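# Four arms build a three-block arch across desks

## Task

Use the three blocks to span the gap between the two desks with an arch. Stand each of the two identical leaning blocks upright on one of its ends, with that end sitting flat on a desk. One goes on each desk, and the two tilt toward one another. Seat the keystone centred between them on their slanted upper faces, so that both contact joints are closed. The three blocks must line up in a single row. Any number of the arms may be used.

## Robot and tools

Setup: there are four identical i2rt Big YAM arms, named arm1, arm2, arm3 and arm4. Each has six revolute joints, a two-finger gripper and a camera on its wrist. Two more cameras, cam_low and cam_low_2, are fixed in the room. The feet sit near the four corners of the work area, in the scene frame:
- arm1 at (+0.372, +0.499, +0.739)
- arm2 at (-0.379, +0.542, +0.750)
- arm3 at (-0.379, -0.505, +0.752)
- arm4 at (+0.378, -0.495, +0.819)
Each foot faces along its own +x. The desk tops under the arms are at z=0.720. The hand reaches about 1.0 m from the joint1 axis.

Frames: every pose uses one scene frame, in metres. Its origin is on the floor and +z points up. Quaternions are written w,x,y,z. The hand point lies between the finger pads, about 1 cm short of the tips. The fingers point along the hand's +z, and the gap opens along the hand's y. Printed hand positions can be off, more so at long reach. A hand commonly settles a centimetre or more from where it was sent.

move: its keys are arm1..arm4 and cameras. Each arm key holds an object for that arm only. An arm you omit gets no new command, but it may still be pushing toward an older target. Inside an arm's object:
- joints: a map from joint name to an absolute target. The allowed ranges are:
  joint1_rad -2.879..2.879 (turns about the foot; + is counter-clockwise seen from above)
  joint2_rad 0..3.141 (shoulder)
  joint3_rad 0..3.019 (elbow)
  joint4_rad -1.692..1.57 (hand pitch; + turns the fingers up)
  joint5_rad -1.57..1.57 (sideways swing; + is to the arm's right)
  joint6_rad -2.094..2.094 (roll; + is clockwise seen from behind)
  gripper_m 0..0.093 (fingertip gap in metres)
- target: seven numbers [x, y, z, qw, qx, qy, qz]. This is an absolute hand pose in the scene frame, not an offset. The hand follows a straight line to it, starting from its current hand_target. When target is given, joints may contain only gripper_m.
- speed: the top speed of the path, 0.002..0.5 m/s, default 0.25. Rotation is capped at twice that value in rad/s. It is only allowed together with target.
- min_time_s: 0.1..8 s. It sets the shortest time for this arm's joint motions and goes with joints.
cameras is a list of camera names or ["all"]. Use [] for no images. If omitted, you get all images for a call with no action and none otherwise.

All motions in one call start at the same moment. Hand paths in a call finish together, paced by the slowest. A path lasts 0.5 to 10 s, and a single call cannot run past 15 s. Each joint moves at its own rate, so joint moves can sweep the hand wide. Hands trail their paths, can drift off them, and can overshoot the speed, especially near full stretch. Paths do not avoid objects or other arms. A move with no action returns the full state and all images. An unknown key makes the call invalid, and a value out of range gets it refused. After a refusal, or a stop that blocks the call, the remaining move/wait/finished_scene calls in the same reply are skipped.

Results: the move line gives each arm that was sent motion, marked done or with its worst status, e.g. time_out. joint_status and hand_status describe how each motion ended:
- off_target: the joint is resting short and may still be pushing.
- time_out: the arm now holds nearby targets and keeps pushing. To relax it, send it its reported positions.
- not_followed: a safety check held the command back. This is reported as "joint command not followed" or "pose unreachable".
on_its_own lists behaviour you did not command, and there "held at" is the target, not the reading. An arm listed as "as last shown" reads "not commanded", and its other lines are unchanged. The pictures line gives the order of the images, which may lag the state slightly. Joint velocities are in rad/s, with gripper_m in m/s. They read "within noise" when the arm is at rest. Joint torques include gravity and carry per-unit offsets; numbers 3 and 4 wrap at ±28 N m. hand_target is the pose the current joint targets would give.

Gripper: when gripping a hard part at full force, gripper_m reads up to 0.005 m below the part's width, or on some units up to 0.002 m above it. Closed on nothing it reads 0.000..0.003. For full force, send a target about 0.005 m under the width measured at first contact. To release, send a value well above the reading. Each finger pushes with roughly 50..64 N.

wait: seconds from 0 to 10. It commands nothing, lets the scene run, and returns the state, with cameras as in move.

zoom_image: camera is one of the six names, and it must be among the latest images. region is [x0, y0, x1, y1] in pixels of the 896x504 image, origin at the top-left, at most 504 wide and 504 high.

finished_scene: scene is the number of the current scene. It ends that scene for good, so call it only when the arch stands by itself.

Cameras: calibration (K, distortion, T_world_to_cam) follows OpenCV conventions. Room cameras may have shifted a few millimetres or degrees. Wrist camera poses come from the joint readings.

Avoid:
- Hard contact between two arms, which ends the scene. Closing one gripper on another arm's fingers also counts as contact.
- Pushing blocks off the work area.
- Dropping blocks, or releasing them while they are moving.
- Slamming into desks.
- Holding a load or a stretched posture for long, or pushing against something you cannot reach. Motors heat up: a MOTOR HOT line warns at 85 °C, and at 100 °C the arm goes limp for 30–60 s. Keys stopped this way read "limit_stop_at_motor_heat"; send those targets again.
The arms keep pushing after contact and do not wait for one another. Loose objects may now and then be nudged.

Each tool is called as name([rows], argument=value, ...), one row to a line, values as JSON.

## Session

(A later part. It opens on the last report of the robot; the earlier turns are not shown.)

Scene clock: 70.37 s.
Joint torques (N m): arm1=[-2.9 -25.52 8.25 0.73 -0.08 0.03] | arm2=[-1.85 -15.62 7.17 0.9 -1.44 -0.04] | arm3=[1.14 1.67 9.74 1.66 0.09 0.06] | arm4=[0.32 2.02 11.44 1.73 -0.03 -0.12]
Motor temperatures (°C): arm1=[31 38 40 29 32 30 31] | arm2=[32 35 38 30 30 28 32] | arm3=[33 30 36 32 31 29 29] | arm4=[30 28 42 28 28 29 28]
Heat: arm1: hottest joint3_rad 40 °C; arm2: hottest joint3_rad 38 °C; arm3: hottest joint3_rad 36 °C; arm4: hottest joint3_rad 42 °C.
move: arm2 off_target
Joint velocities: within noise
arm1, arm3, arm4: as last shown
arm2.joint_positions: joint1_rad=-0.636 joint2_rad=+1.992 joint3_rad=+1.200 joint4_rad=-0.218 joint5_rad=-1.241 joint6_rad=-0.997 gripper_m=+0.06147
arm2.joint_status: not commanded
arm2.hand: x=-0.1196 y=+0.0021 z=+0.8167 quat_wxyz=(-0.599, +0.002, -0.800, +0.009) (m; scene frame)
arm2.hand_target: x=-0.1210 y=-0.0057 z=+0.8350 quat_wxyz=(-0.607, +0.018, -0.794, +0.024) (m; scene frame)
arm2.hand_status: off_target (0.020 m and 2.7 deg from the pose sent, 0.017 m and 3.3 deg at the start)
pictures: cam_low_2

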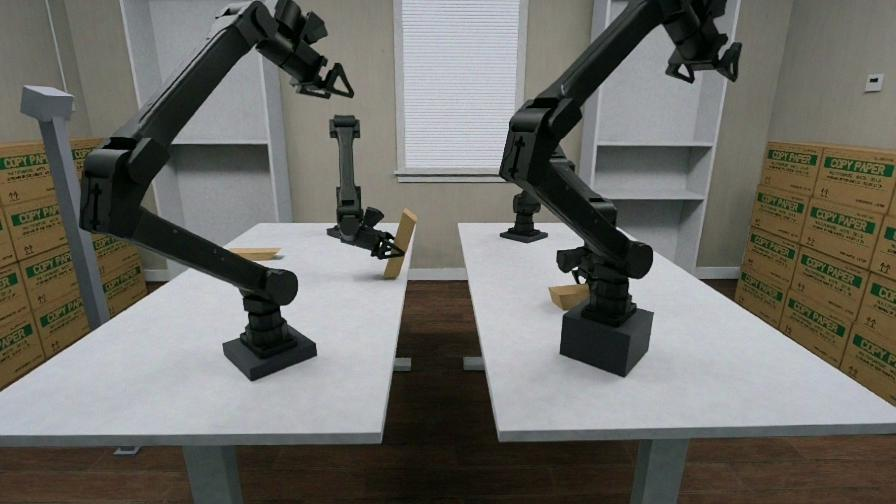

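move(arm2={"target": [-0.120, -0.007, 0.817, 0.607, -0.02, 0.794, -0.027], "speed": 0.05}, cameras=["cam_low_2", "cam_low"])

zoom_image(camera="cam_low_2", region=[350, 190, 430, 290])

zoom_image(camera="cam_low", region=[400, 190, 500, 290])

Scene clock: 71.57 s.
Joint torques (N m): arm1=[-2.37 -25.58 8.2 0.7 -0.04 0.05] | arm2=[-1.61 -14.56 6.69 2.03 -1.17 0.01] | arm3=[0.5 1.2 9.69 1.59 0.07 0.03] | arm4=[0.32 1.96 11.45 1.72 -0.04 -0.12]
Motor temperatures (°C): arm1=[31 38 40 29 32 30 31] | arm2=[32 35 38 30 30 28 32] | arm3=[33 30 36 32 31 29 29] | arm4=[30 28 42 28 28 29 28]
Heat: arm1: hottest joint3_rad 40 °C; arm2: hottest joint3_rad 38 °C; arm3: hottest joint3_rad 36 °C; arm4: hottest joint3_rad 42 °C.
move: arm2 off_target
Joint velocities: within noise
arm1.joint_positions: joint1_rad=+0.906 joint2_rad=+2.435 joint3_rad=+2.232 joint4_rad=-1.380 joint5_rad=+0.008 joint6_rad=+1.376 gripper_m=+0.06221
arm1.joint_status: not commanded
arm1.hand: x=+0.4278 y=-0.2241 z=+0.7488 quat_wxyz=(-0.001, -0.991, -0.137, +0.000) (m; scene frame)
arm1.hand_target: x=+0.4186 y=-0.2272 z=+0.7382 quat_wxyz=(+0.000, -0.991, -0.131, +0.000) (m; scene frame)
arm1.hand_status: not commanded
arm2.joint_positions: joint1_rad=-0.636 joint2_rad=+2.016 joint3_rad=+1.200 joint4_rad=-0.203 joint5_rad=-1.245 joint6_rad=-0.999 gripper_m=+0.06147
arm2.joint_status: not commanded
arm2.hand: x=-0.1195 y=+0.0025 z=+0.8053 quat_wxyz=(-0.600, +0.001, -0.800, +0.005) (m; scene frame)
arm2.hand_target: x=-0.1201 y=-0.0067 z=+0.8172 quat_wxyz=(-0.607, +0.020, -0.794, +0.027) (m; scene frame)
arm2.hand_status: off_target (0.015 m and 3.5 deg from the pose sent, 0.009 m and 3.1 deg at the start)
arm3, arm4: as last shown
pictures: cam_low, cam_low_2

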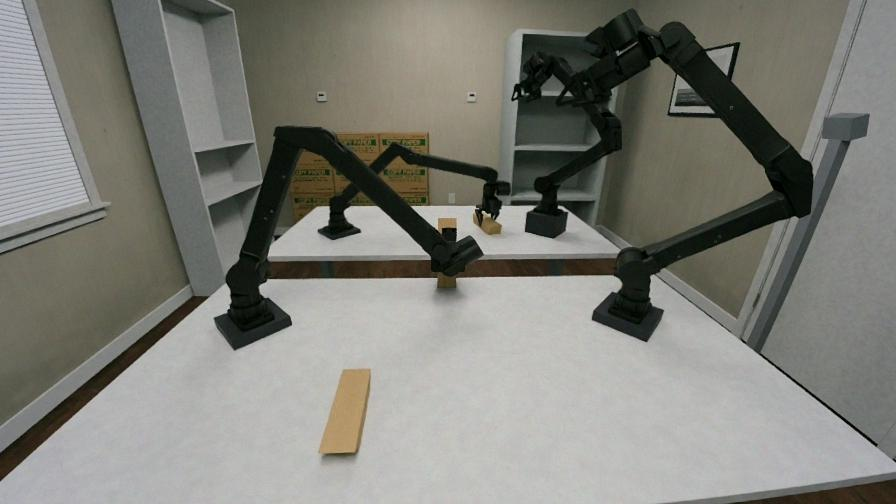

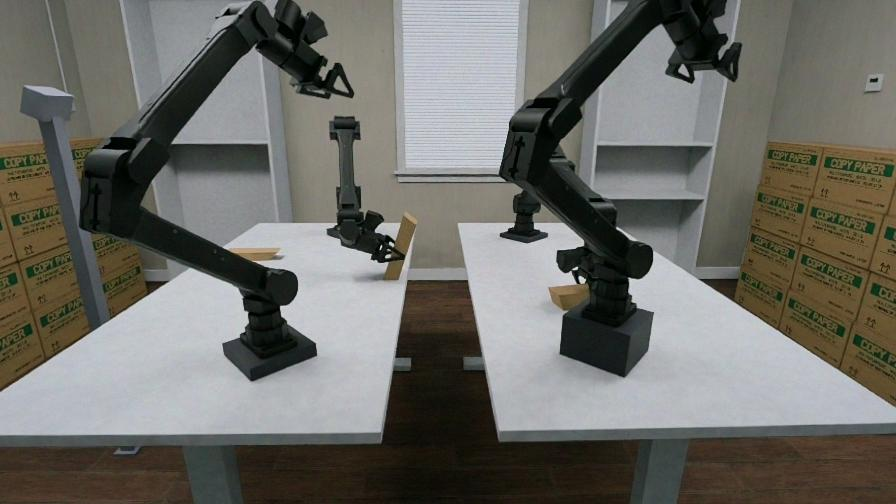

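Scaled by 5.040 from the camera's 896x504 image, which has a finer 1280x720 frame.

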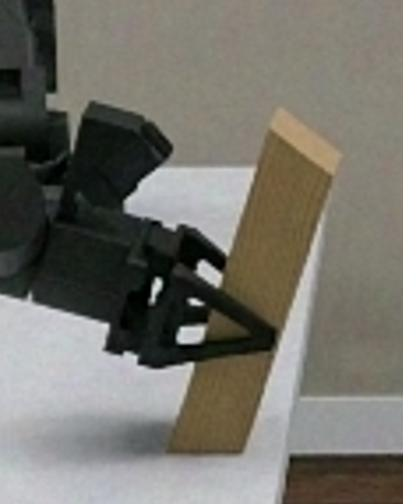

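Scaled by 5.040 from the camera's 896x504 image, which has a finer 1280x720 frame.

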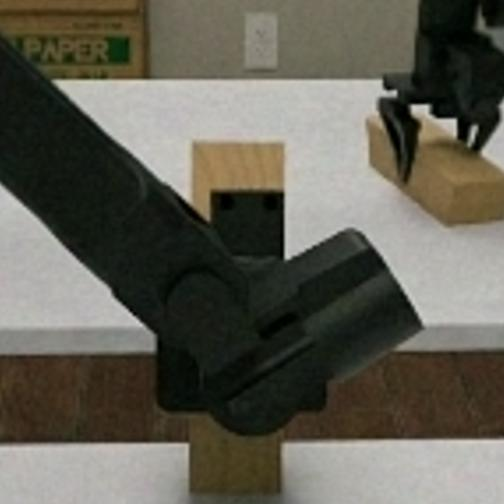

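move(arm2={"target": [-0.120, -0.008, 0.803, 0.607, -0.02, 0.794, -0.027], "speed": 0.04}, cameras=["cam_low_2", "cam_low"])

zoom_image(camera="cam_low_2", region=[350, 190, 430, 290])

zoom_image(camera="cam_low", region=[420, 250, 480, 310])

Scene clock: 72.87 s.
Joint torques (N m): arm1=[-2.37 -25.35 8.13 0.64 -0.09 0.05] | arm2=[-1.67 -12.81 6.71 2.18 -0.69 -0.13] | arm3=[0.56 1.9 9.58 1.63 0.1 0.01] | arm4=[0.32 1.96 11.45 1.7 -0.03 -0.11]
Motor temperatures (°C): arm1=[31 38 40 29 32 30 31] | arm2=[32 35 38 30 30 28 32] | arm3=[33 30 36 32 31 29 29] | arm4=[30 28 42 28 28 29 28]
Heat: arm1: hottest joint3_rad 40 °C; arm2: hottest joint3_rad 38 °C; arm3: hottest joint3_rad 36 °C; arm4: hottest joint3_rad 42 °C.
move: arm2 off_target
Joint velocities: within noise
arm1, arm3: as last shown
arm2.joint_positions: joint1_rad=-0.636 joint2_rad=+2.023 joint3_rad=+1.200 joint4_rad=-0.181 joint5_rad=-1.256 joint6_rad=-0.988 gripper_m=+0.06147
arm2.joint_status: not commanded
arm2.hand: x=-0.1188 y=+0.0016 z=+0.8047 quat_wxyz=(-0.605, +0.003, -0.796, +0.006) (m; scene frame)
arm2.hand_target: x=-0.1201 y=-0.0078 z=+0.8031 quat_wxyz=(-0.607, +0.020, -0.794, +0.027) (m; scene frame)
arm2.hand_status: off_target (0.010 m and 3.1 deg from the pose sent, 0.011 m and 3.5 deg at the start)
arm4.joint_positions: joint1_rad=-1.886 joint2_rad=+0.628 joint3_rad=+1.298 joint4_rad=-1.296 joint5_rad=+0.001 joint6_rad=+0.009 gripper_m=+0.09398
arm4.joint_status: not commanded
arm4.hand: x=+0.6005 y=-0.3683 z=+1.3187 quat_wxyz=(-0.439, +0.225, -0.862, -0.118) (m; scene frame)
arm4.hand_target: x=+0.6031 y=-0.3707 z=+1.3259 quat_wxyz=(-0.445, +0.223, -0.860, -0.115) (m; scene frame)
arm4.hand_status: not commanded
pictures: cam_low, cam_low_2

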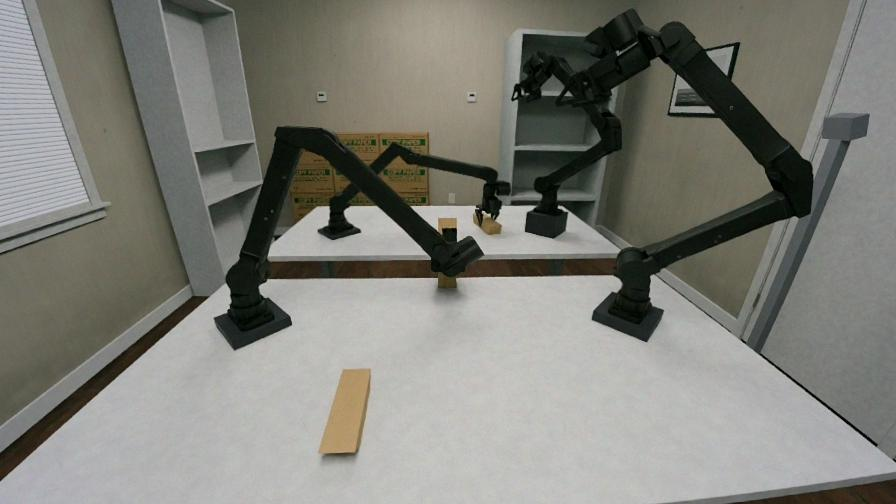

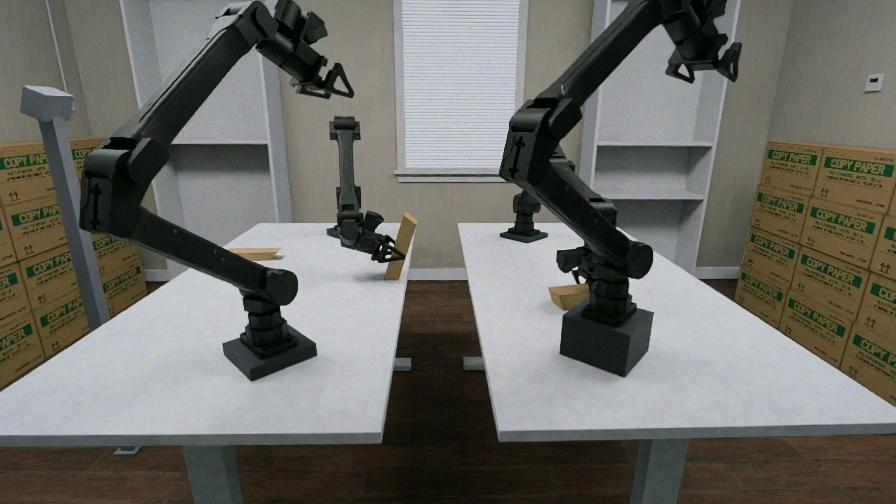

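Scaled by 5.040 from the camera's 896x504 image, which has a finer 1280x720 frame.

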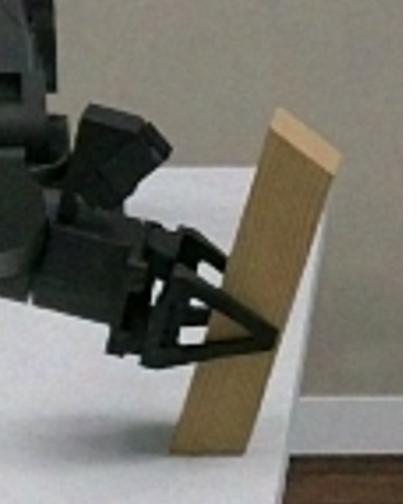

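Scaled by 8.400 from the camera's 896x504 image, which has a finer 1280x720 frame.

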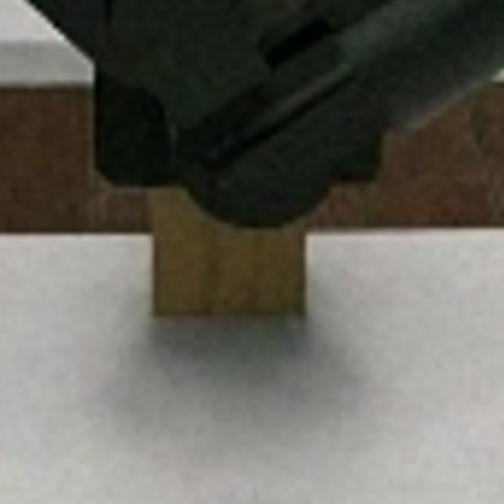

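move(arm2={"target": [-0.120, -0.009, 0.796, 0.607, -0.02, 0.794, -0.027], "speed": 0.04}, arm1={"target": [0.408, -0.195, 0.94, 0, 0.9914, 0.1305, 0], "speed": 0.12})

move(arm1={"target": [0.28, -0.05, 1.03, 0, 0.9397, 0, -0.342], "speed": 0.15}, cameras=["arm1_cam_wrist", "cam_low_2"])

Scene clock: 76.80 s.
Joint torques (N m): arm1=[-2.26 -32.91 13.42 -0.38 -0.04 -0.09] | arm2=[-1.67 -12.28 6.76 2.19 -0.36 -0.18] | arm3=[0.67 1.26 9.81 1.48 0.11 0.03] | arm4=[0.26 2.08 11.44 1.74 -0.03 -0.12]
Motor temperatures (°C): arm1=[31 39 40 29 32 30 31] | arm2=[32 35 38 30 30 28 32] | arm3=[33 30 37 32 31 29 29] | arm4=[30 28 42 28 28 29 28]
Heat: arm1: hottest joint3_rad 40 °C; arm2: hottest joint3_rad 38 °C; arm3: hottest joint3_rad 37 °C; arm4: hottest joint3_rad 42 °C.
move: arm1 off_target; arm2 off_target
Joint velocities: within noise
arm1.joint_positions: joint1_rad=+0.897 joint2_rad=+2.312 joint3_rad=+2.295 joint4_rad=-1.671 joint5_rad=+0.010 joint6_rad=+1.376 gripper_m=+0.06221
arm1.joint_status: not commanded
arm1.hand: x=+0.4168 y=-0.1787 z=+0.8594 quat_wxyz=(+0.052, -0.990, -0.133, -0.003) (m; scene frame)
arm1.hand_target: x=+0.4078 y=-0.1890 z=+0.9380 quat_wxyz=(-0.015, -0.991, -0.130, +0.002) (m; scene frame)
arm1.hand_status: off_target (0.083 m and 6.0 deg from the pose sent, 0.194 m and 0.8 deg at the start; pose on its path clipped on 32 of 83 steps; a joint's target at an end of its range on 26 of 83 steps)
arm2.joint_positions: joint1_rad=-0.636 joint2_rad=+2.028 joint3_rad=+1.200 joint4_rad=-0.166 joint5_rad=-1.264 joint6_rad=-0.977 gripper_m=+0.06147
arm2.joint_status: not commanded
arm2.hand: x=-0.1183 y=+0.0012 z=+0.8039 quat_wxyz=(-0.608, +0.003, -0.794, +0.004) (m; scene frame)
arm2.hand_target: x=-0.1202 y=-0.0086 z=+0.7963 quat_wxyz=(-0.607, +0.020, -0.794, +0.027) (m; scene frame)
arm2.hand_status: off_target (0.013 m and 3.3 deg from the pose sent, 0.014 m and 3.1 deg at the start)
arm3, arm4: as last shown
pictures: none

Scene clock: 79.93 s.
Joint torques (N m): arm1=[-2.84 -25.29 9.13 -0.12 0.99 0.17] | arm2=[-1.73 -12.1 6.76 2.24 -0.38 -0.17] | arm3=[0.15 1.14 9.61 1.66 0.15 0.06] | arm4=[0.26 2.02 11.44 1.72 -0.03 -0.12]
Motor temperatures (°C): arm1=[31 39 40 29 32 30 31] | arm2=[32 35 38 30 30 28 32] | arm3=[33 30 37 32 31 29 29] | arm4=[30 28 42 28 28 29 28]
Heat: arm1: hottest joint3_rad 40 °C; arm2: hottest joint3_rad 38 °C; arm3: hottest joint3_rad 37 °C; arm4: hottest joint3_rad 42 °C.
move: arm1 off_target
Joint velocities: within noise
arm1.joint_positions: joint1_rad=+0.882 joint2_rad=+1.871 joint3_rad=+1.803 joint4_rad=-1.631 joint5_rad=+0.692 joint6_rad=+1.620 gripper_m=+0.06221
arm1.joint_status: not commanded
arm1.hand: x=+0.2892 y=-0.0569 z=+0.9855 quat_wxyz=(+0.036, -0.941, -0.023, +0.336) (m; scene frame)
arm1.hand_target: x=+0.2801 y=-0.0489 z=+1.0287 quat_wxyz=(+0.000, -0.940, +0.000, +0.342) (m; scene frame)
arm1.hand_status: off_target (0.046 m and 5.0 deg from the pose sent, 0.254 m and 43.4 deg at the start)
arm2, arm3, arm4: as last shown
pictures: arm1_cam_wrist, cam_low_2
camera_calibration:
arm1_cam_wrist: T_world_to_cam=[[-0.024569, 0.996623, 0.0783508, -0.0141834], [0.997158, 0.0300145, -0.0690996, -0.213886], [-0.0712179, 0.0764304, -0.994528, 1.12705], [0, 0, 0, 1]] pos_world=[0.293196, -0.0655854, 1.10721]

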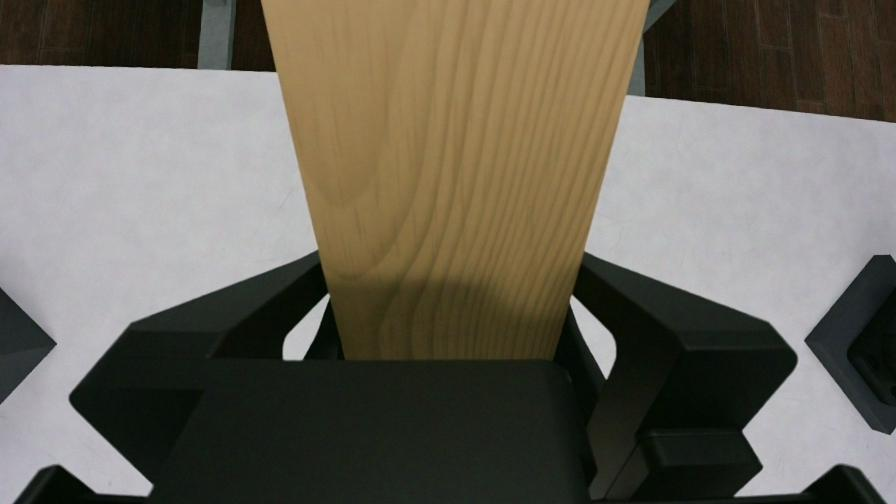

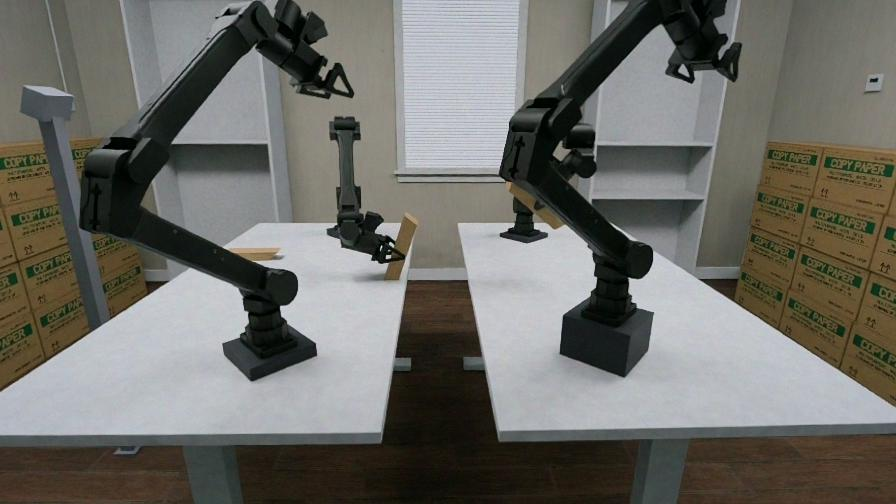

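move(arm4={"joints": {"joint1_rad": 0.75}, "min_time_s": 3}, arm1={"target": [0.15, 0.0, 0.95, 0, 0.809, 0, -0.588], "speed": 0.15}, cameras=["arm1_cam_wrist", "cam_low_2"])

zoom_image(camera="cam_low_2", region=[360, 150, 560, 300])

Scene clock: 84.00 s.
Joint torques (N m): arm1=[-1.61 -21.6 8.5 1.16 1.18 -0.05] | arm2=[-1.67 -12.22 6.69 2.24 -0.36 -0.17] | arm3=[0.91 1.14 9.68 1.73 0.12 0.08] | arm4=[2.32 2.14 11.41 1.73 0.02 -0.11]
Motor temperatures (°C): arm1=[31 39 40 29 33 30 32] | arm2=[32 36 37 30 30 28 32] | arm3=[33 30 37 32 31 29 29] | arm4=[30 28 42 28 28 29 28]
Heat: arm1: hottest joint3_rad 40 °C; arm2: hottest joint3_rad 37 °C; arm3: hottest joint3_rad 37 °C; arm4: hottest joint3_rad 42 °C.
move: arm1 off_target; arm4 done
Joint velocities: within noise
arm1.joint_positions: joint1_rad=+0.729 joint2_rad=+1.765 joint3_rad=+1.228 joint4_rad=-0.822 joint5_rad=+1.235 joint6_rad=+1.244 gripper_m=+0.06221
arm1.joint_status: not commanded
arm1.hand: x=+0.1565 y=+0.0018 z=+0.9081 quat_wxyz=(+0.032, -0.816, -0.029, +0.577) (m; scene frame)
arm1.hand_target: x=+0.1501 y=+0.0012 z=+0.9492 quat_wxyz=(+0.001, -0.809, +0.001, +0.588) (m; scene frame)
arm1.hand_status: off_target (0.042 m and 5.2 deg from the pose sent, 0.155 m and 33.0 deg at the start)
arm2, arm3: as last shown
arm4.joint_positions: joint1_rad=+0.735 joint2_rad=+0.628 joint3_rad=+1.298 joint4_rad=-1.296 joint5_rad=+0.001 joint6_rad=+0.009 gripper_m=+0.09400
arm4.joint_status: all done
arm4.hand: x=+0.1224 y=-0.4942 z=+1.3189 quat_wxyz=(+0.002, +0.891, -0.005, -0.455) (m; scene frame)
arm4.hand_target: x=+0.1214 y=-0.4980 z=+1.3261 quat_wxyz=(+0.004, +0.888, +0.006, -0.460) (m; scene frame)
arm4.hand_status: not commanded
pictures: arm1_cam_wrist, cam_low_2
camera_calibration:
arm1_cam_wrist: T_world_to_cam=[[-0.0184788, 0.996324, 0.083653, -0.0756704], [0.816443, 0.0633317, -0.573942, 0.398074], [-0.57713, 0.0576922, -0.814612, 0.951896], [0, 0, 0, 1]] pos_world=[0.222964, -0.0047355, 1.01023]

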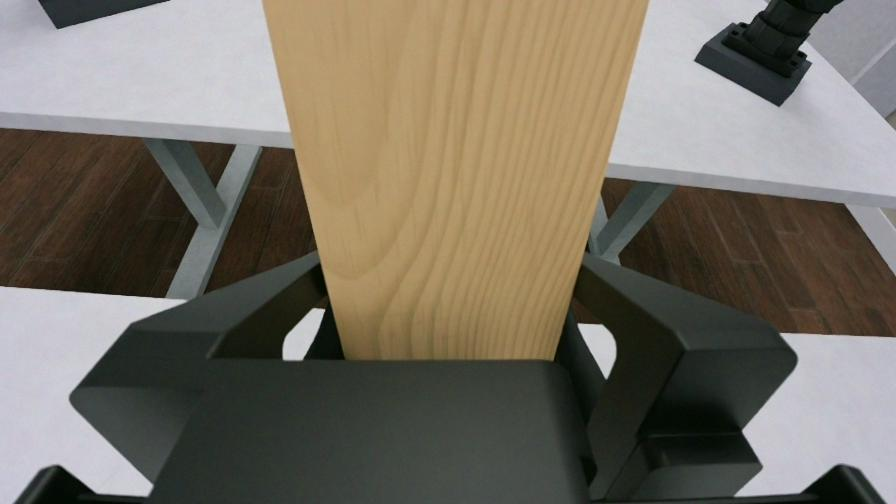

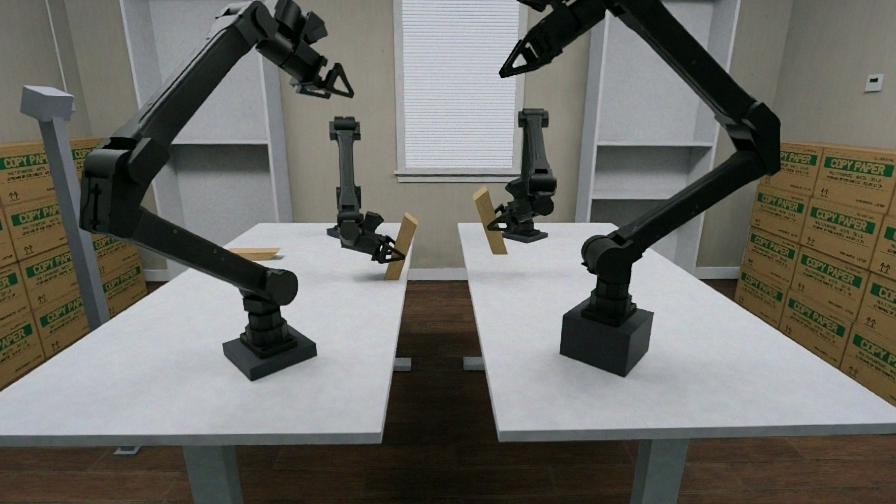

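Scaled by 2.520 from the camera's 896x504 image, which has a finer 1280x720 frame.

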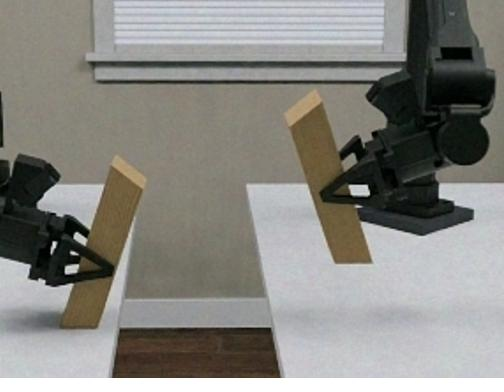

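move(arm1={"target": [0.100, 0.0, 0.885, 0.034, 0.809, -0.025, -0.588], "speed": 0.12}, cameras=["cam_low_2"])

zoom_image(camera="cam_low_2", region=[380, 190, 500, 290])

Scene clock: 86.10 s.
Joint torques (N m): arm1=[-2.08 -17.26 8.09 1.61 0.87 -0.08] | arm2=[-1.67 -12.28 6.78 2.28 -0.36 -0.17] | arm3=[0.85 1.44 9.62 1.51 0.11 0.06] | arm4=[2.37 2.2 11.41 1.73 0.01 -0.12]
Motor temperatures (°C): arm1=[31 39 40 29 33 30 32] | arm2=[32 36 37 30 30 28 32] | arm3=[33 30 37 32 31 29 29] | arm4=[30 28 42 28 28 29 28]
Heat: arm1: hottest joint3_rad 40 °C; arm2: hottest joint3_rad 37 °C; arm3: hottest joint3_rad 37 °C; arm4: hottest joint3_rad 42 °C.
move: arm1 off_target
Joint velocities: within noise
arm1.joint_positions: joint1_rad=+0.628 joint2_rad=+1.777 joint3_rad=+1.089 joint4_rad=-0.309 joint5_rad=+1.183 joint6_rad=+0.996 gripper_m=+0.06221
arm1.joint_status: not commanded
arm1.hand: x=+0.1069 y=+0.0058 z=+0.8701 quat_wxyz=(-0.021, -0.814, +0.009, +0.580) (m; scene frame)
arm1.hand_target: x=+0.1002 y=+0.0005 z=+0.8850 quat_wxyz=(-0.034, -0.808, +0.025, +0.587) (m; scene frame)
arm1.hand_status: off_target (0.017 m and 2.6 deg from the pose sent, 0.061 m and 9.9 deg at the start)
arm2, arm3: as last shown
arm4.joint_positions: joint1_rad=+0.736 joint2_rad=+0.628 joint3_rad=+1.298 joint4_rad=-1.296 joint5_rad=+0.001 joint6_rad=+0.009 gripper_m=+0.09400
arm4.joint_status: not commanded
arm4.hand: x=+0.1224 y=-0.4943 z=+1.3189 quat_wxyz=(+0.002, +0.891, -0.005, -0.455) (m; scene frame)
arm4.hand_target: x=+0.1214 y=-0.4981 z=+1.3261 quat_wxyz=(+0.004, +0.888, +0.006, -0.460) (m; scene frame)
arm4.hand_status: not commanded
pictures: cam_low_2

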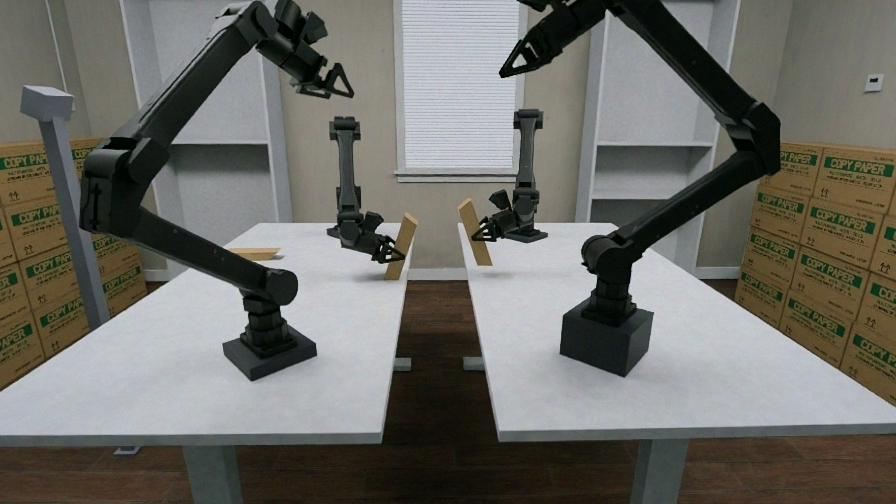

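Scaled by 4.200 from the camera's 896x504 image, which has a finer 1280x720 frame.

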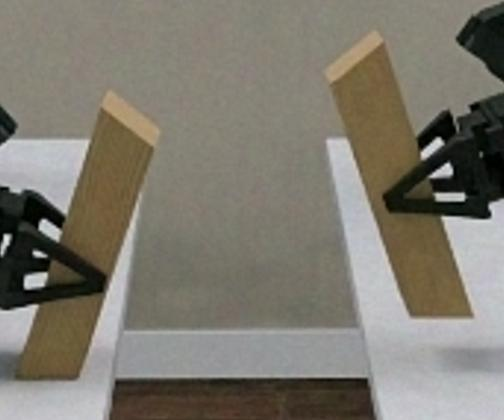

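move(arm1={"target": [0.088, -0.005, 0.85, 0.034, 0.809, -0.025, -0.588], "speed": 0.1}, cameras=["cam_low_2", "cam_low"])

zoom_image(camera="cam_low_2", region=[380, 190, 500, 290])

zoom_image(camera="cam_low", region=[400, 190, 500, 290])

Scene clock: 87.63 s.
Joint torques (N m): arm1=[-2.55 -18.02 7.8 1.81 0.85 -0.09] | arm2=[-1.61 -12.28 6.69 2.24 -0.37 -0.18] | arm3=[0.5 1.03 9.52 1.66 0.08 0.09] | arm4=[2.32 2.14 11.41 1.72 0.01 -0.12]
Motor temperatures (°C): arm1=[31 39 40 29 33 30 32] | arm2=[32 36 37 30 30 28 32] | arm3=[33 30 37 32 31 29 29] | arm4=[30 28 42 28 28 29 28]
Heat: arm1: hottest joint3_rad 40 °C; arm2: hottest joint3_rad 37 °C; arm3: hottest joint3_rad 37 °C; arm4: hottest joint3_rad 42 °C.
move: arm1 off_target
Joint velocities: within noise
arm1.joint_positions: joint1_rad=+0.608 joint2_rad=+1.856 joint3_rad=+1.073 joint4_rad=-0.180 joint5_rad=+1.170 joint6_rad=+0.950 gripper_m=+0.06221
arm1.joint_status: not commanded
arm1.hand: x=+0.0965 y=+0.0017 z=+0.8314 quat_wxyz=(-0.019, -0.815, +0.006, +0.579) (m; scene frame)
arm1.hand_target: x=+0.0882 y=-0.0043 z=+0.8499 quat_wxyz=(-0.033, -0.808, +0.025, +0.587) (m; scene frame)
arm1.hand_status: off_target (0.022 m and 3.1 deg from the pose sent, 0.030 m and 2.6 deg at the start)
arm2, arm4: as last shown
arm3.joint_positions: joint1_rad=+0.393 joint2_rad=+0.644 joint3_rad=+1.362 joint4_rad=-1.286 joint5_rad=+0.291 joint6_rad=+0.185 gripper_m=+0.09396
arm3.joint_status: not commanded
arm3.hand: x=-0.2364 y=-0.3031 z=+1.2902 quat_wxyz=(-0.458, +0.339, -0.797, -0.198) (m; scene frame)
arm3.hand_target: x=-0.2374 y=-0.3054 z=+1.3046 quat_wxyz=(-0.469, +0.334, -0.791, -0.207) (m; scene frame)
arm3.hand_status: not commanded
pictures: cam_low, cam_low_2

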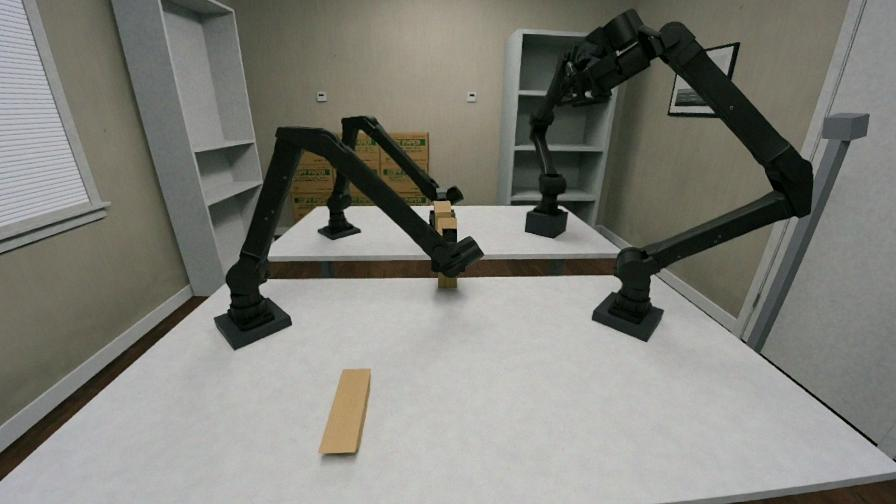

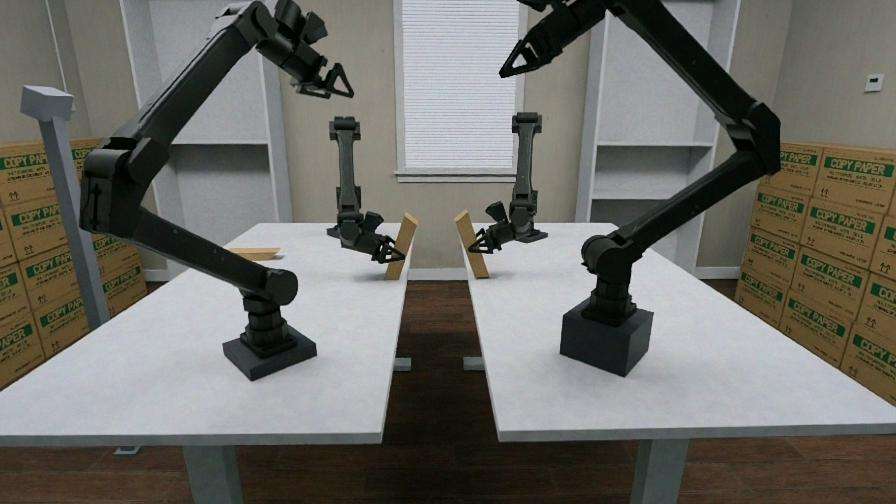

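Scaled by 4.200 from the camera's 896x504 image, which has a finer 1280x720 frame.

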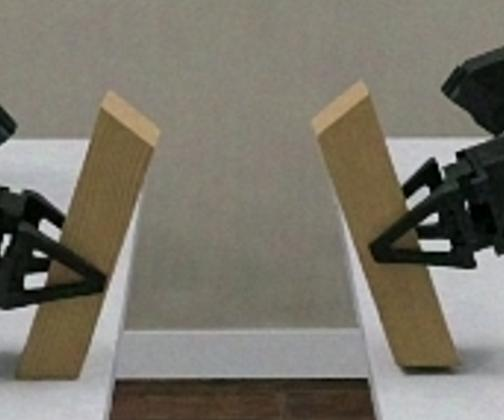

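Scaled by 5.040 from the camera's 896x504 image, which has a finer 1280x720 frame.

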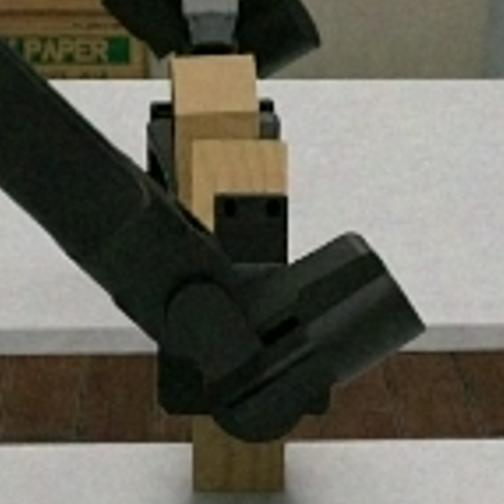

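move(arm4={"target": [0.0, -0.01, 1.15, 0.2144, -0.6738, 0.6738, 0.2144], "speed": 0.2}, cameras=["arm4_cam_wrist"])

Scene clock: 93.23 s.
Joint torques (N m): arm1=[-3.25 -17.9 7.58 2.06 0.83 -0.1] | arm2=[-1.73 -12.4 6.78 2.24 -0.39 -0.18] | arm3=[0.21 0.67 9.98 1.52 0.12 0.03] | arm4=[0.44 -15.38 16.12 0.57 0.4 0.1]
Motor temperatures (°C): arm1=[31 38 39 29 33 30 32] | arm2=[32 36 37 30 29 28 32] | arm3=[33 30 37 32 31 29 29] | arm4=[30 28 43 28 28 29 28]
Heat: arm1: hottest joint3_rad 39 °C; arm2: hottest joint3_rad 37 °C; arm3: hottest joint3_rad 37 °C; arm4: hottest joint3_rad 43 °C.
move: arm4 off_target
Joint velocities: within noise
arm1, arm2, arm3: as last shown
arm1.joint_positions: joint1_rad=+0.608 joint2_rad=+1.856 joint3_rad=+1.073 joint4_rad=-0.180 joint5_rad=+1.170 joint6_rad=+0.949 gripper_m=+0.06221
arm1.hand_target: x=+0.0882 y=-0.0043 z=+0.8499 quat_wxyz=(-0.034, -0.808, +0.025, +0.587) (m; scene frame)
arm4.joint_positions: joint1_rad=-0.044 joint2_rad=+1.633 joint3_rad=+1.713 joint4_rad=-1.189 joint5_rad=+0.417 joint6_rad=+0.665 gripper_m=+0.09400
arm4.joint_status: not commanded
arm4.hand: x=+0.0030 y=-0.0241 z=+1.1446 quat_wxyz=(-0.214, +0.683, -0.665, -0.212) (m; scene frame)
arm4.hand_target: x=+0.0005 y=-0.0105 z=+1.1498 quat_wxyz=(-0.215, +0.674, -0.674, -0.215) (m; scene frame)
arm4.hand_status: off_target (0.015 m and 1.5 deg from the pose sent, 0.527 m and 91.1 deg at the start)
pictures: arm4_cam_wrist
camera_calibration:
arm4_cam_wrist: T_world_to_cam=[[0.99983, 0.0163352, 0.0085087, -0.0116464], [0.0161568, -0.999657, 0.0206332, -0.0458122], [0.00884283, -0.0204923, -0.999751, 1.26542], [0, 0, 0, 1]] pos_world=[0.00119471, -0.019675, 1.26614]

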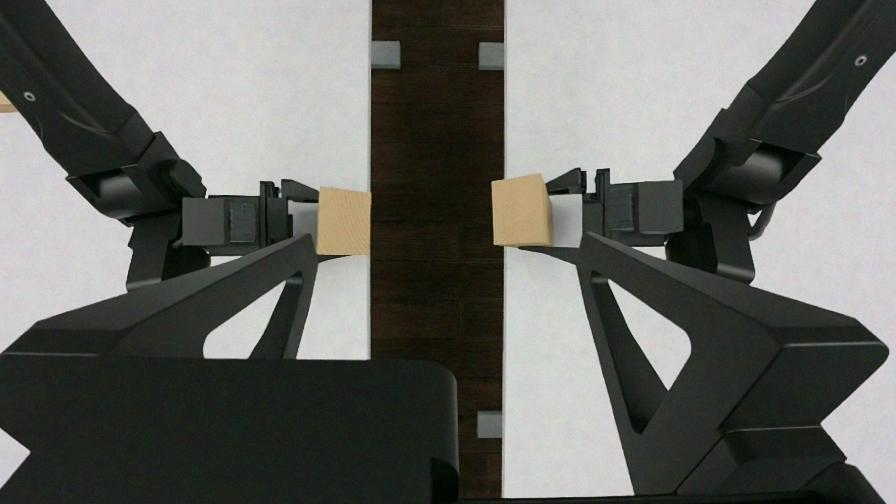

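zoom_image(camera="arm4_cam_wrist", region=[290, 150, 590, 280])

Scaled by 1.680 from the camera's 896x504 image, which has a finer 1280x720 frame.

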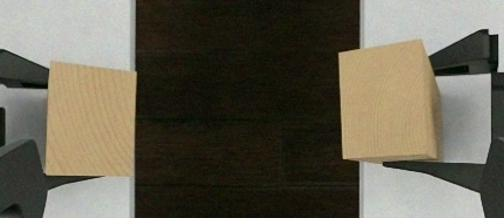

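zoom_image(camera="arm4_cam_wrist", region=[300, 170, 400, 270])

zoom_image(camera="arm4_cam_wrist", region=[470, 160, 570, 260])

Scaled by 5.040 from the camera's 896x504 image, which has a finer 1280x720 frame.

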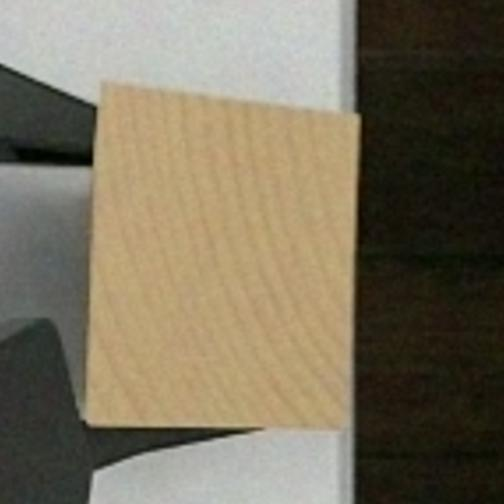

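Scaled by 5.040 from the camera's 896x504 image, which has a finer 1280x720 frame.

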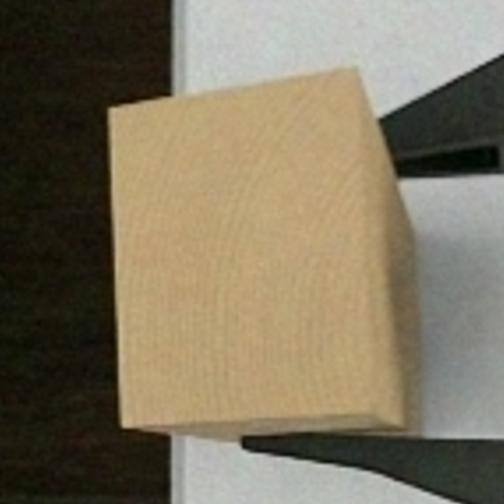

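move(arm1={"target": [0.092, -0.0150, 0.844, 0.0057, 0.809, -0.0313, -0.588], "speed": 0.08}, cameras=["arm4_cam_wrist", "cam_low_2"])

zoom_image(camera="arm4_cam_wrist", region=[470, 160, 570, 260])

zoom_image(camera="cam_low_2", region=[380, 190, 500, 290])

Scene clock: 97.20 s.
Joint torques (N m): arm1=[-0.73 -17.14 10.77 0.49 1.07 0.2] | arm2=[-1.61 -12.4 6.75 2.26 -0.37 -0.19] | arm3=[0.21 0.79 9.83 1.62 0.08 0.04] | arm4=[0.44 -15.38 16.12 0.58 0.4 0.09]
Motor temperatures (°C): arm1=[31 38 39 29 33 30 32] | arm2=[32 36 37 30 29 28 32] | arm3=[33 30 38 32 31 29 29] | arm4=[30 28 44 28 28 29 28]
Heat: arm1: hottest joint3_rad 39 °C; arm2: hottest joint3_rad 37 °C; arm3: hottest joint3_rad 38 °C; arm4: hottest joint3_rad 44 °C.
move: arm1 off_target
Joint velocities: within noise
arm1.joint_positions: joint1_rad=+0.608 joint2_rad=+1.889 joint3_rad=+1.119 joint4_rad=-0.329 joint5_rad=+1.203 joint6_rad=+1.046 gripper_m=+0.06221
arm1.joint_status: not commanded
arm1.hand: x=+0.0954 y=+0.0065 z=+0.8240 quat_wxyz=(+0.015, -0.815, +0.012, +0.579) (m; scene frame)
arm1.hand_target: x=+0.0926 y=-0.0135 z=+0.8443 quat_wxyz=(-0.006, -0.809, +0.031, +0.588) (m; scene frame)
arm1.hand_status: off_target (0.030 m and 3.5 deg from the pose sent, 0.021 m and 3.5 deg at the start)
arm2, arm3, arm4: as last shown
arm4.hand_target: x=+0.0005 y=-0.0105 z=+1.1498 quat_wxyz=(-0.215, +0.674, -0.673, -0.215) (m; scene frame)
pictures: arm4_cam_wrist, cam_low_2
camera_calibration:
arm4_cam_wrist: T_world_to_cam=[[0.999838, 0.0160303, 0.00821394, -0.0112778], [0.0158581, -0.999662, 0.0206243, -0.0458006], [0.00854178, -0.0204907, -0.999754, 1.26542], [0, 0, 0, 1]] pos_world=[0.00119334, -0.0196749, 1.26614]

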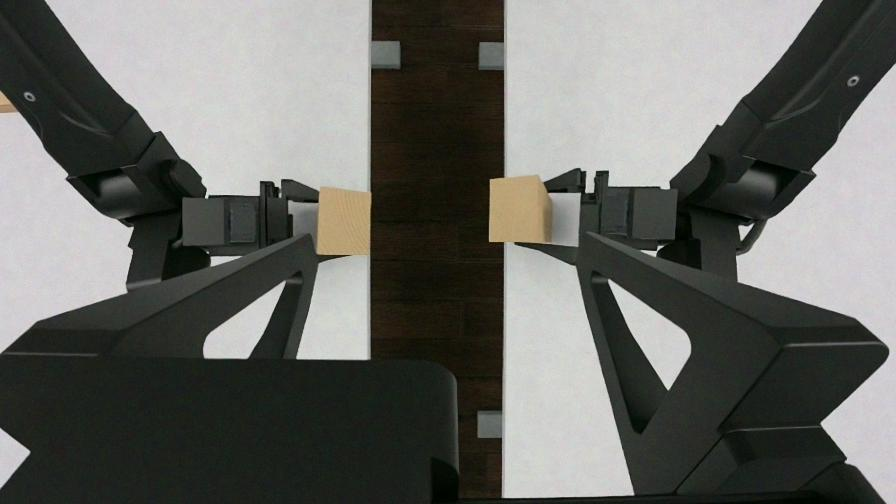

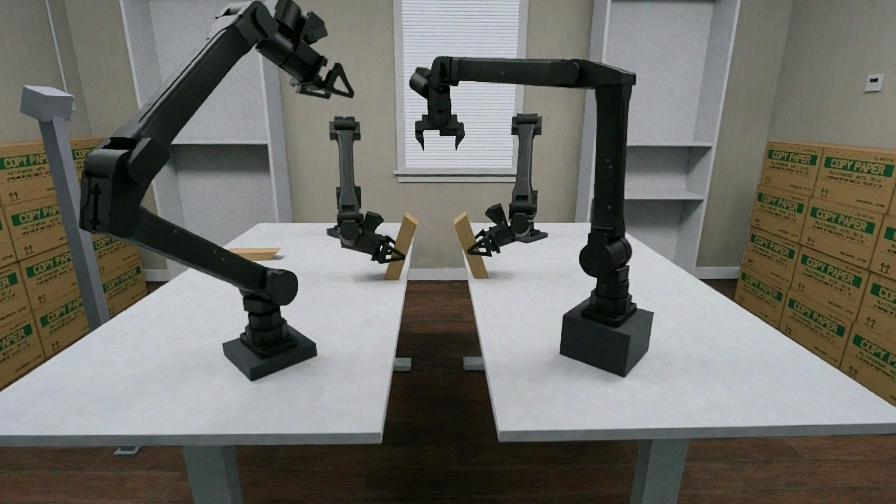

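Scaled by 5.040 from the camera's 896x504 image, which has a finer 1280x720 frame.

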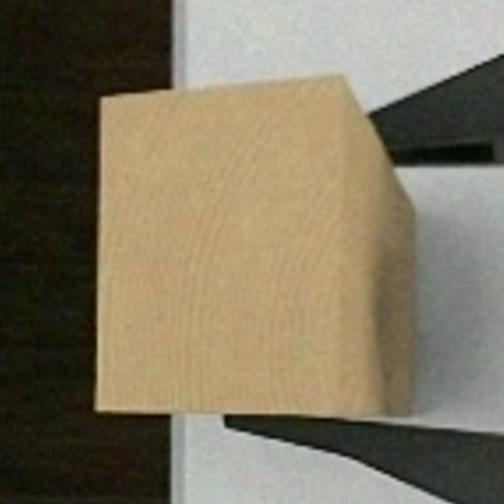

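Scaled by 4.200 from the camera's 896x504 image, which has a finer 1280x720 frame.

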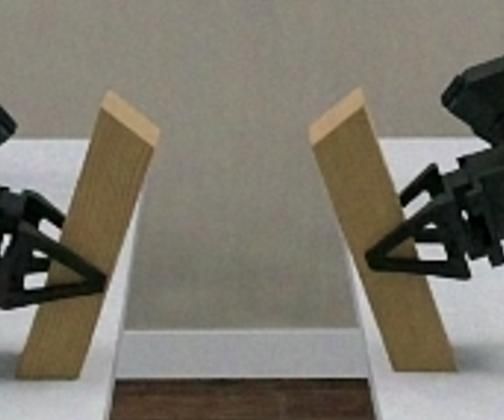

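move(arm1={"target": [0.107, -0.0280, 0.842, 0.0057, 0.809, -0.0313, -0.588], "speed": 0.08}, cameras=["arm4_cam_wrist", "cam_low_2"])

zoom_image(camera="arm4_cam_wrist", region=[470, 160, 570, 260])

zoom_image(camera="cam_low_2", region=[380, 190, 500, 290])

Scene clock: 98.90 s.
Joint torques (N m): arm1=[-0.03 -17.38 10.58 0.57 1.05 0.14] | arm2=[-1.61 -12.28 6.72 2.26 -0.36 -0.18] | arm3=[0.91 1.44 9.78 1.44 0.18 0.08] | arm4=[0.44 -15.38 16.12 0.58 0.4 0.09]
Motor temperatures (°C): arm1=[31 38 39 29 33 30 32] | arm2=[32 36 37 30 29 28 32] | arm3=[33 30 38 32 31 29 29] | arm4=[30 28 45 28 28 29 28]
Heat: arm1: hottest joint3_rad 39 °C; arm2: hottest joint3_rad 37 °C; arm3: hottest joint3_rad 38 °C; arm4: hottest joint3_rad 45 °C.
move: arm1 off_target
Joint velocities: within noise
arm1.joint_positions: joint1_rad=+0.632 joint2_rad=+1.916 joint3_rad=+1.171 joint4_rad=-0.427 joint5_rad=+1.219 joint6_rad=+1.131 gripper_m=+0.06221
arm1.joint_status: not commanded
arm1.hand: x=+0.1051 y=-0.0051 z=+0.8242 quat_wxyz=(+0.016, -0.815, +0.017, +0.579) (m; scene frame)
arm1.hand_target: x=+0.1077 y=-0.0267 z=+0.8425 quat_wxyz=(-0.006, -0.809, +0.031, +0.588) (m; scene frame)
arm1.hand_status: off_target (0.029 m and 3.1 deg from the pose sent, 0.040 m and 3.5 deg at the start)
arm2, arm3, arm4: as last shown
pictures: arm4_cam_wrist, cam_low_2
camera_calibration:
arm4_cam_wrist: T_world_to_cam=[[0.999838, 0.0160303, 0.00821394, -0.0112778], [0.0158581, -0.999662, 0.0206243, -0.0458006], [0.00854178, -0.0204907, -0.999754, 1.26542], [0, 0, 0, 1]] pos_world=[0.00119334, -0.0196749, 1.26614]

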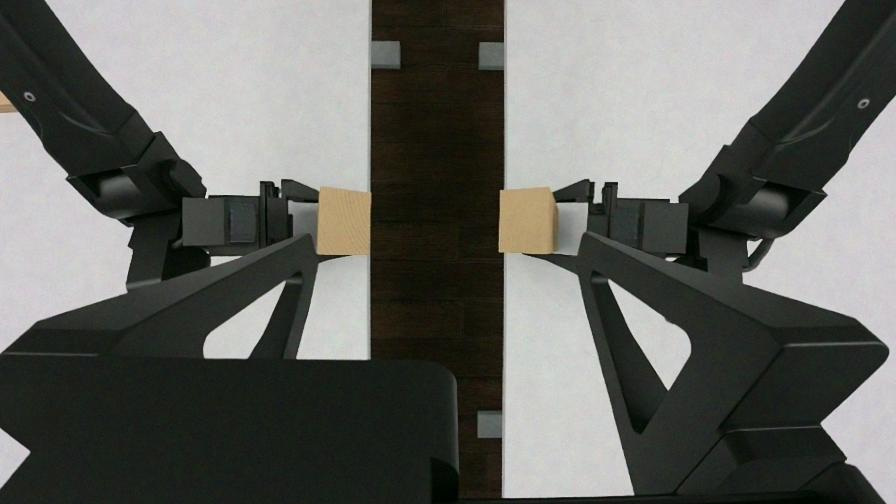

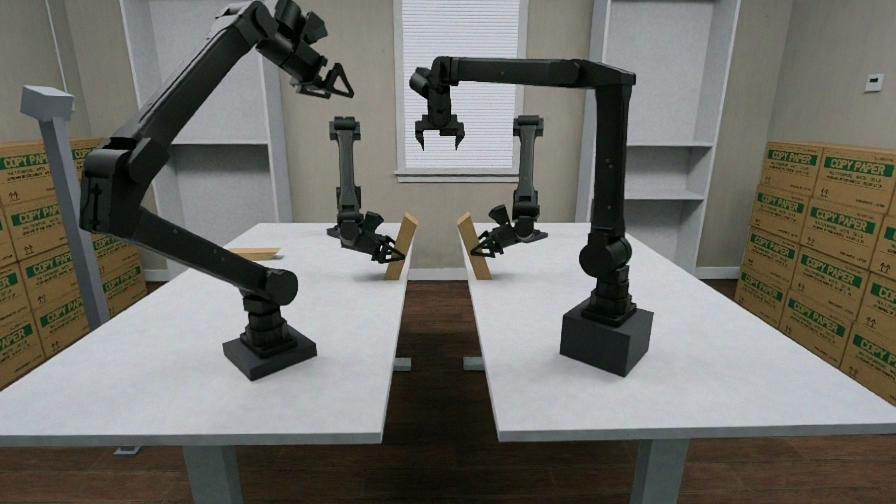

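Scaled by 5.040 from the camera's 896x504 image, which has a finer 1280x720 frame.

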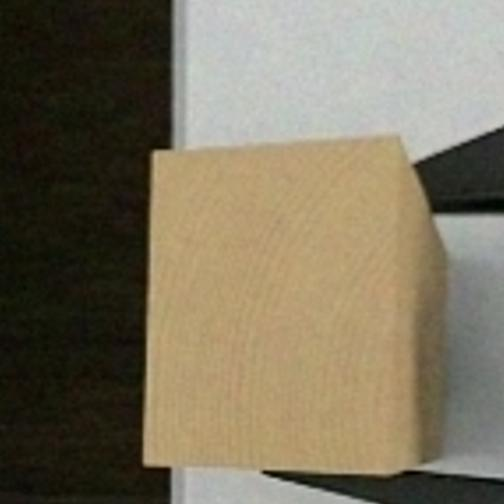

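Scaled by 4.200 from the camera's 896x504 image, which has a finer 1280x720 frame.

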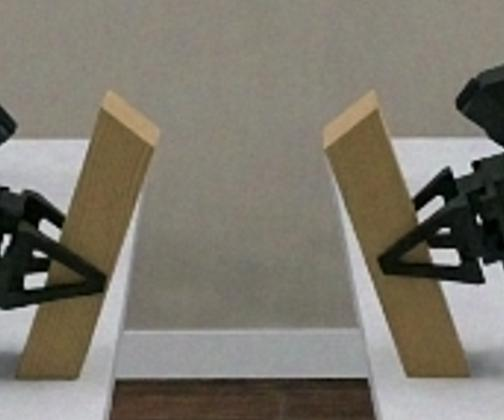

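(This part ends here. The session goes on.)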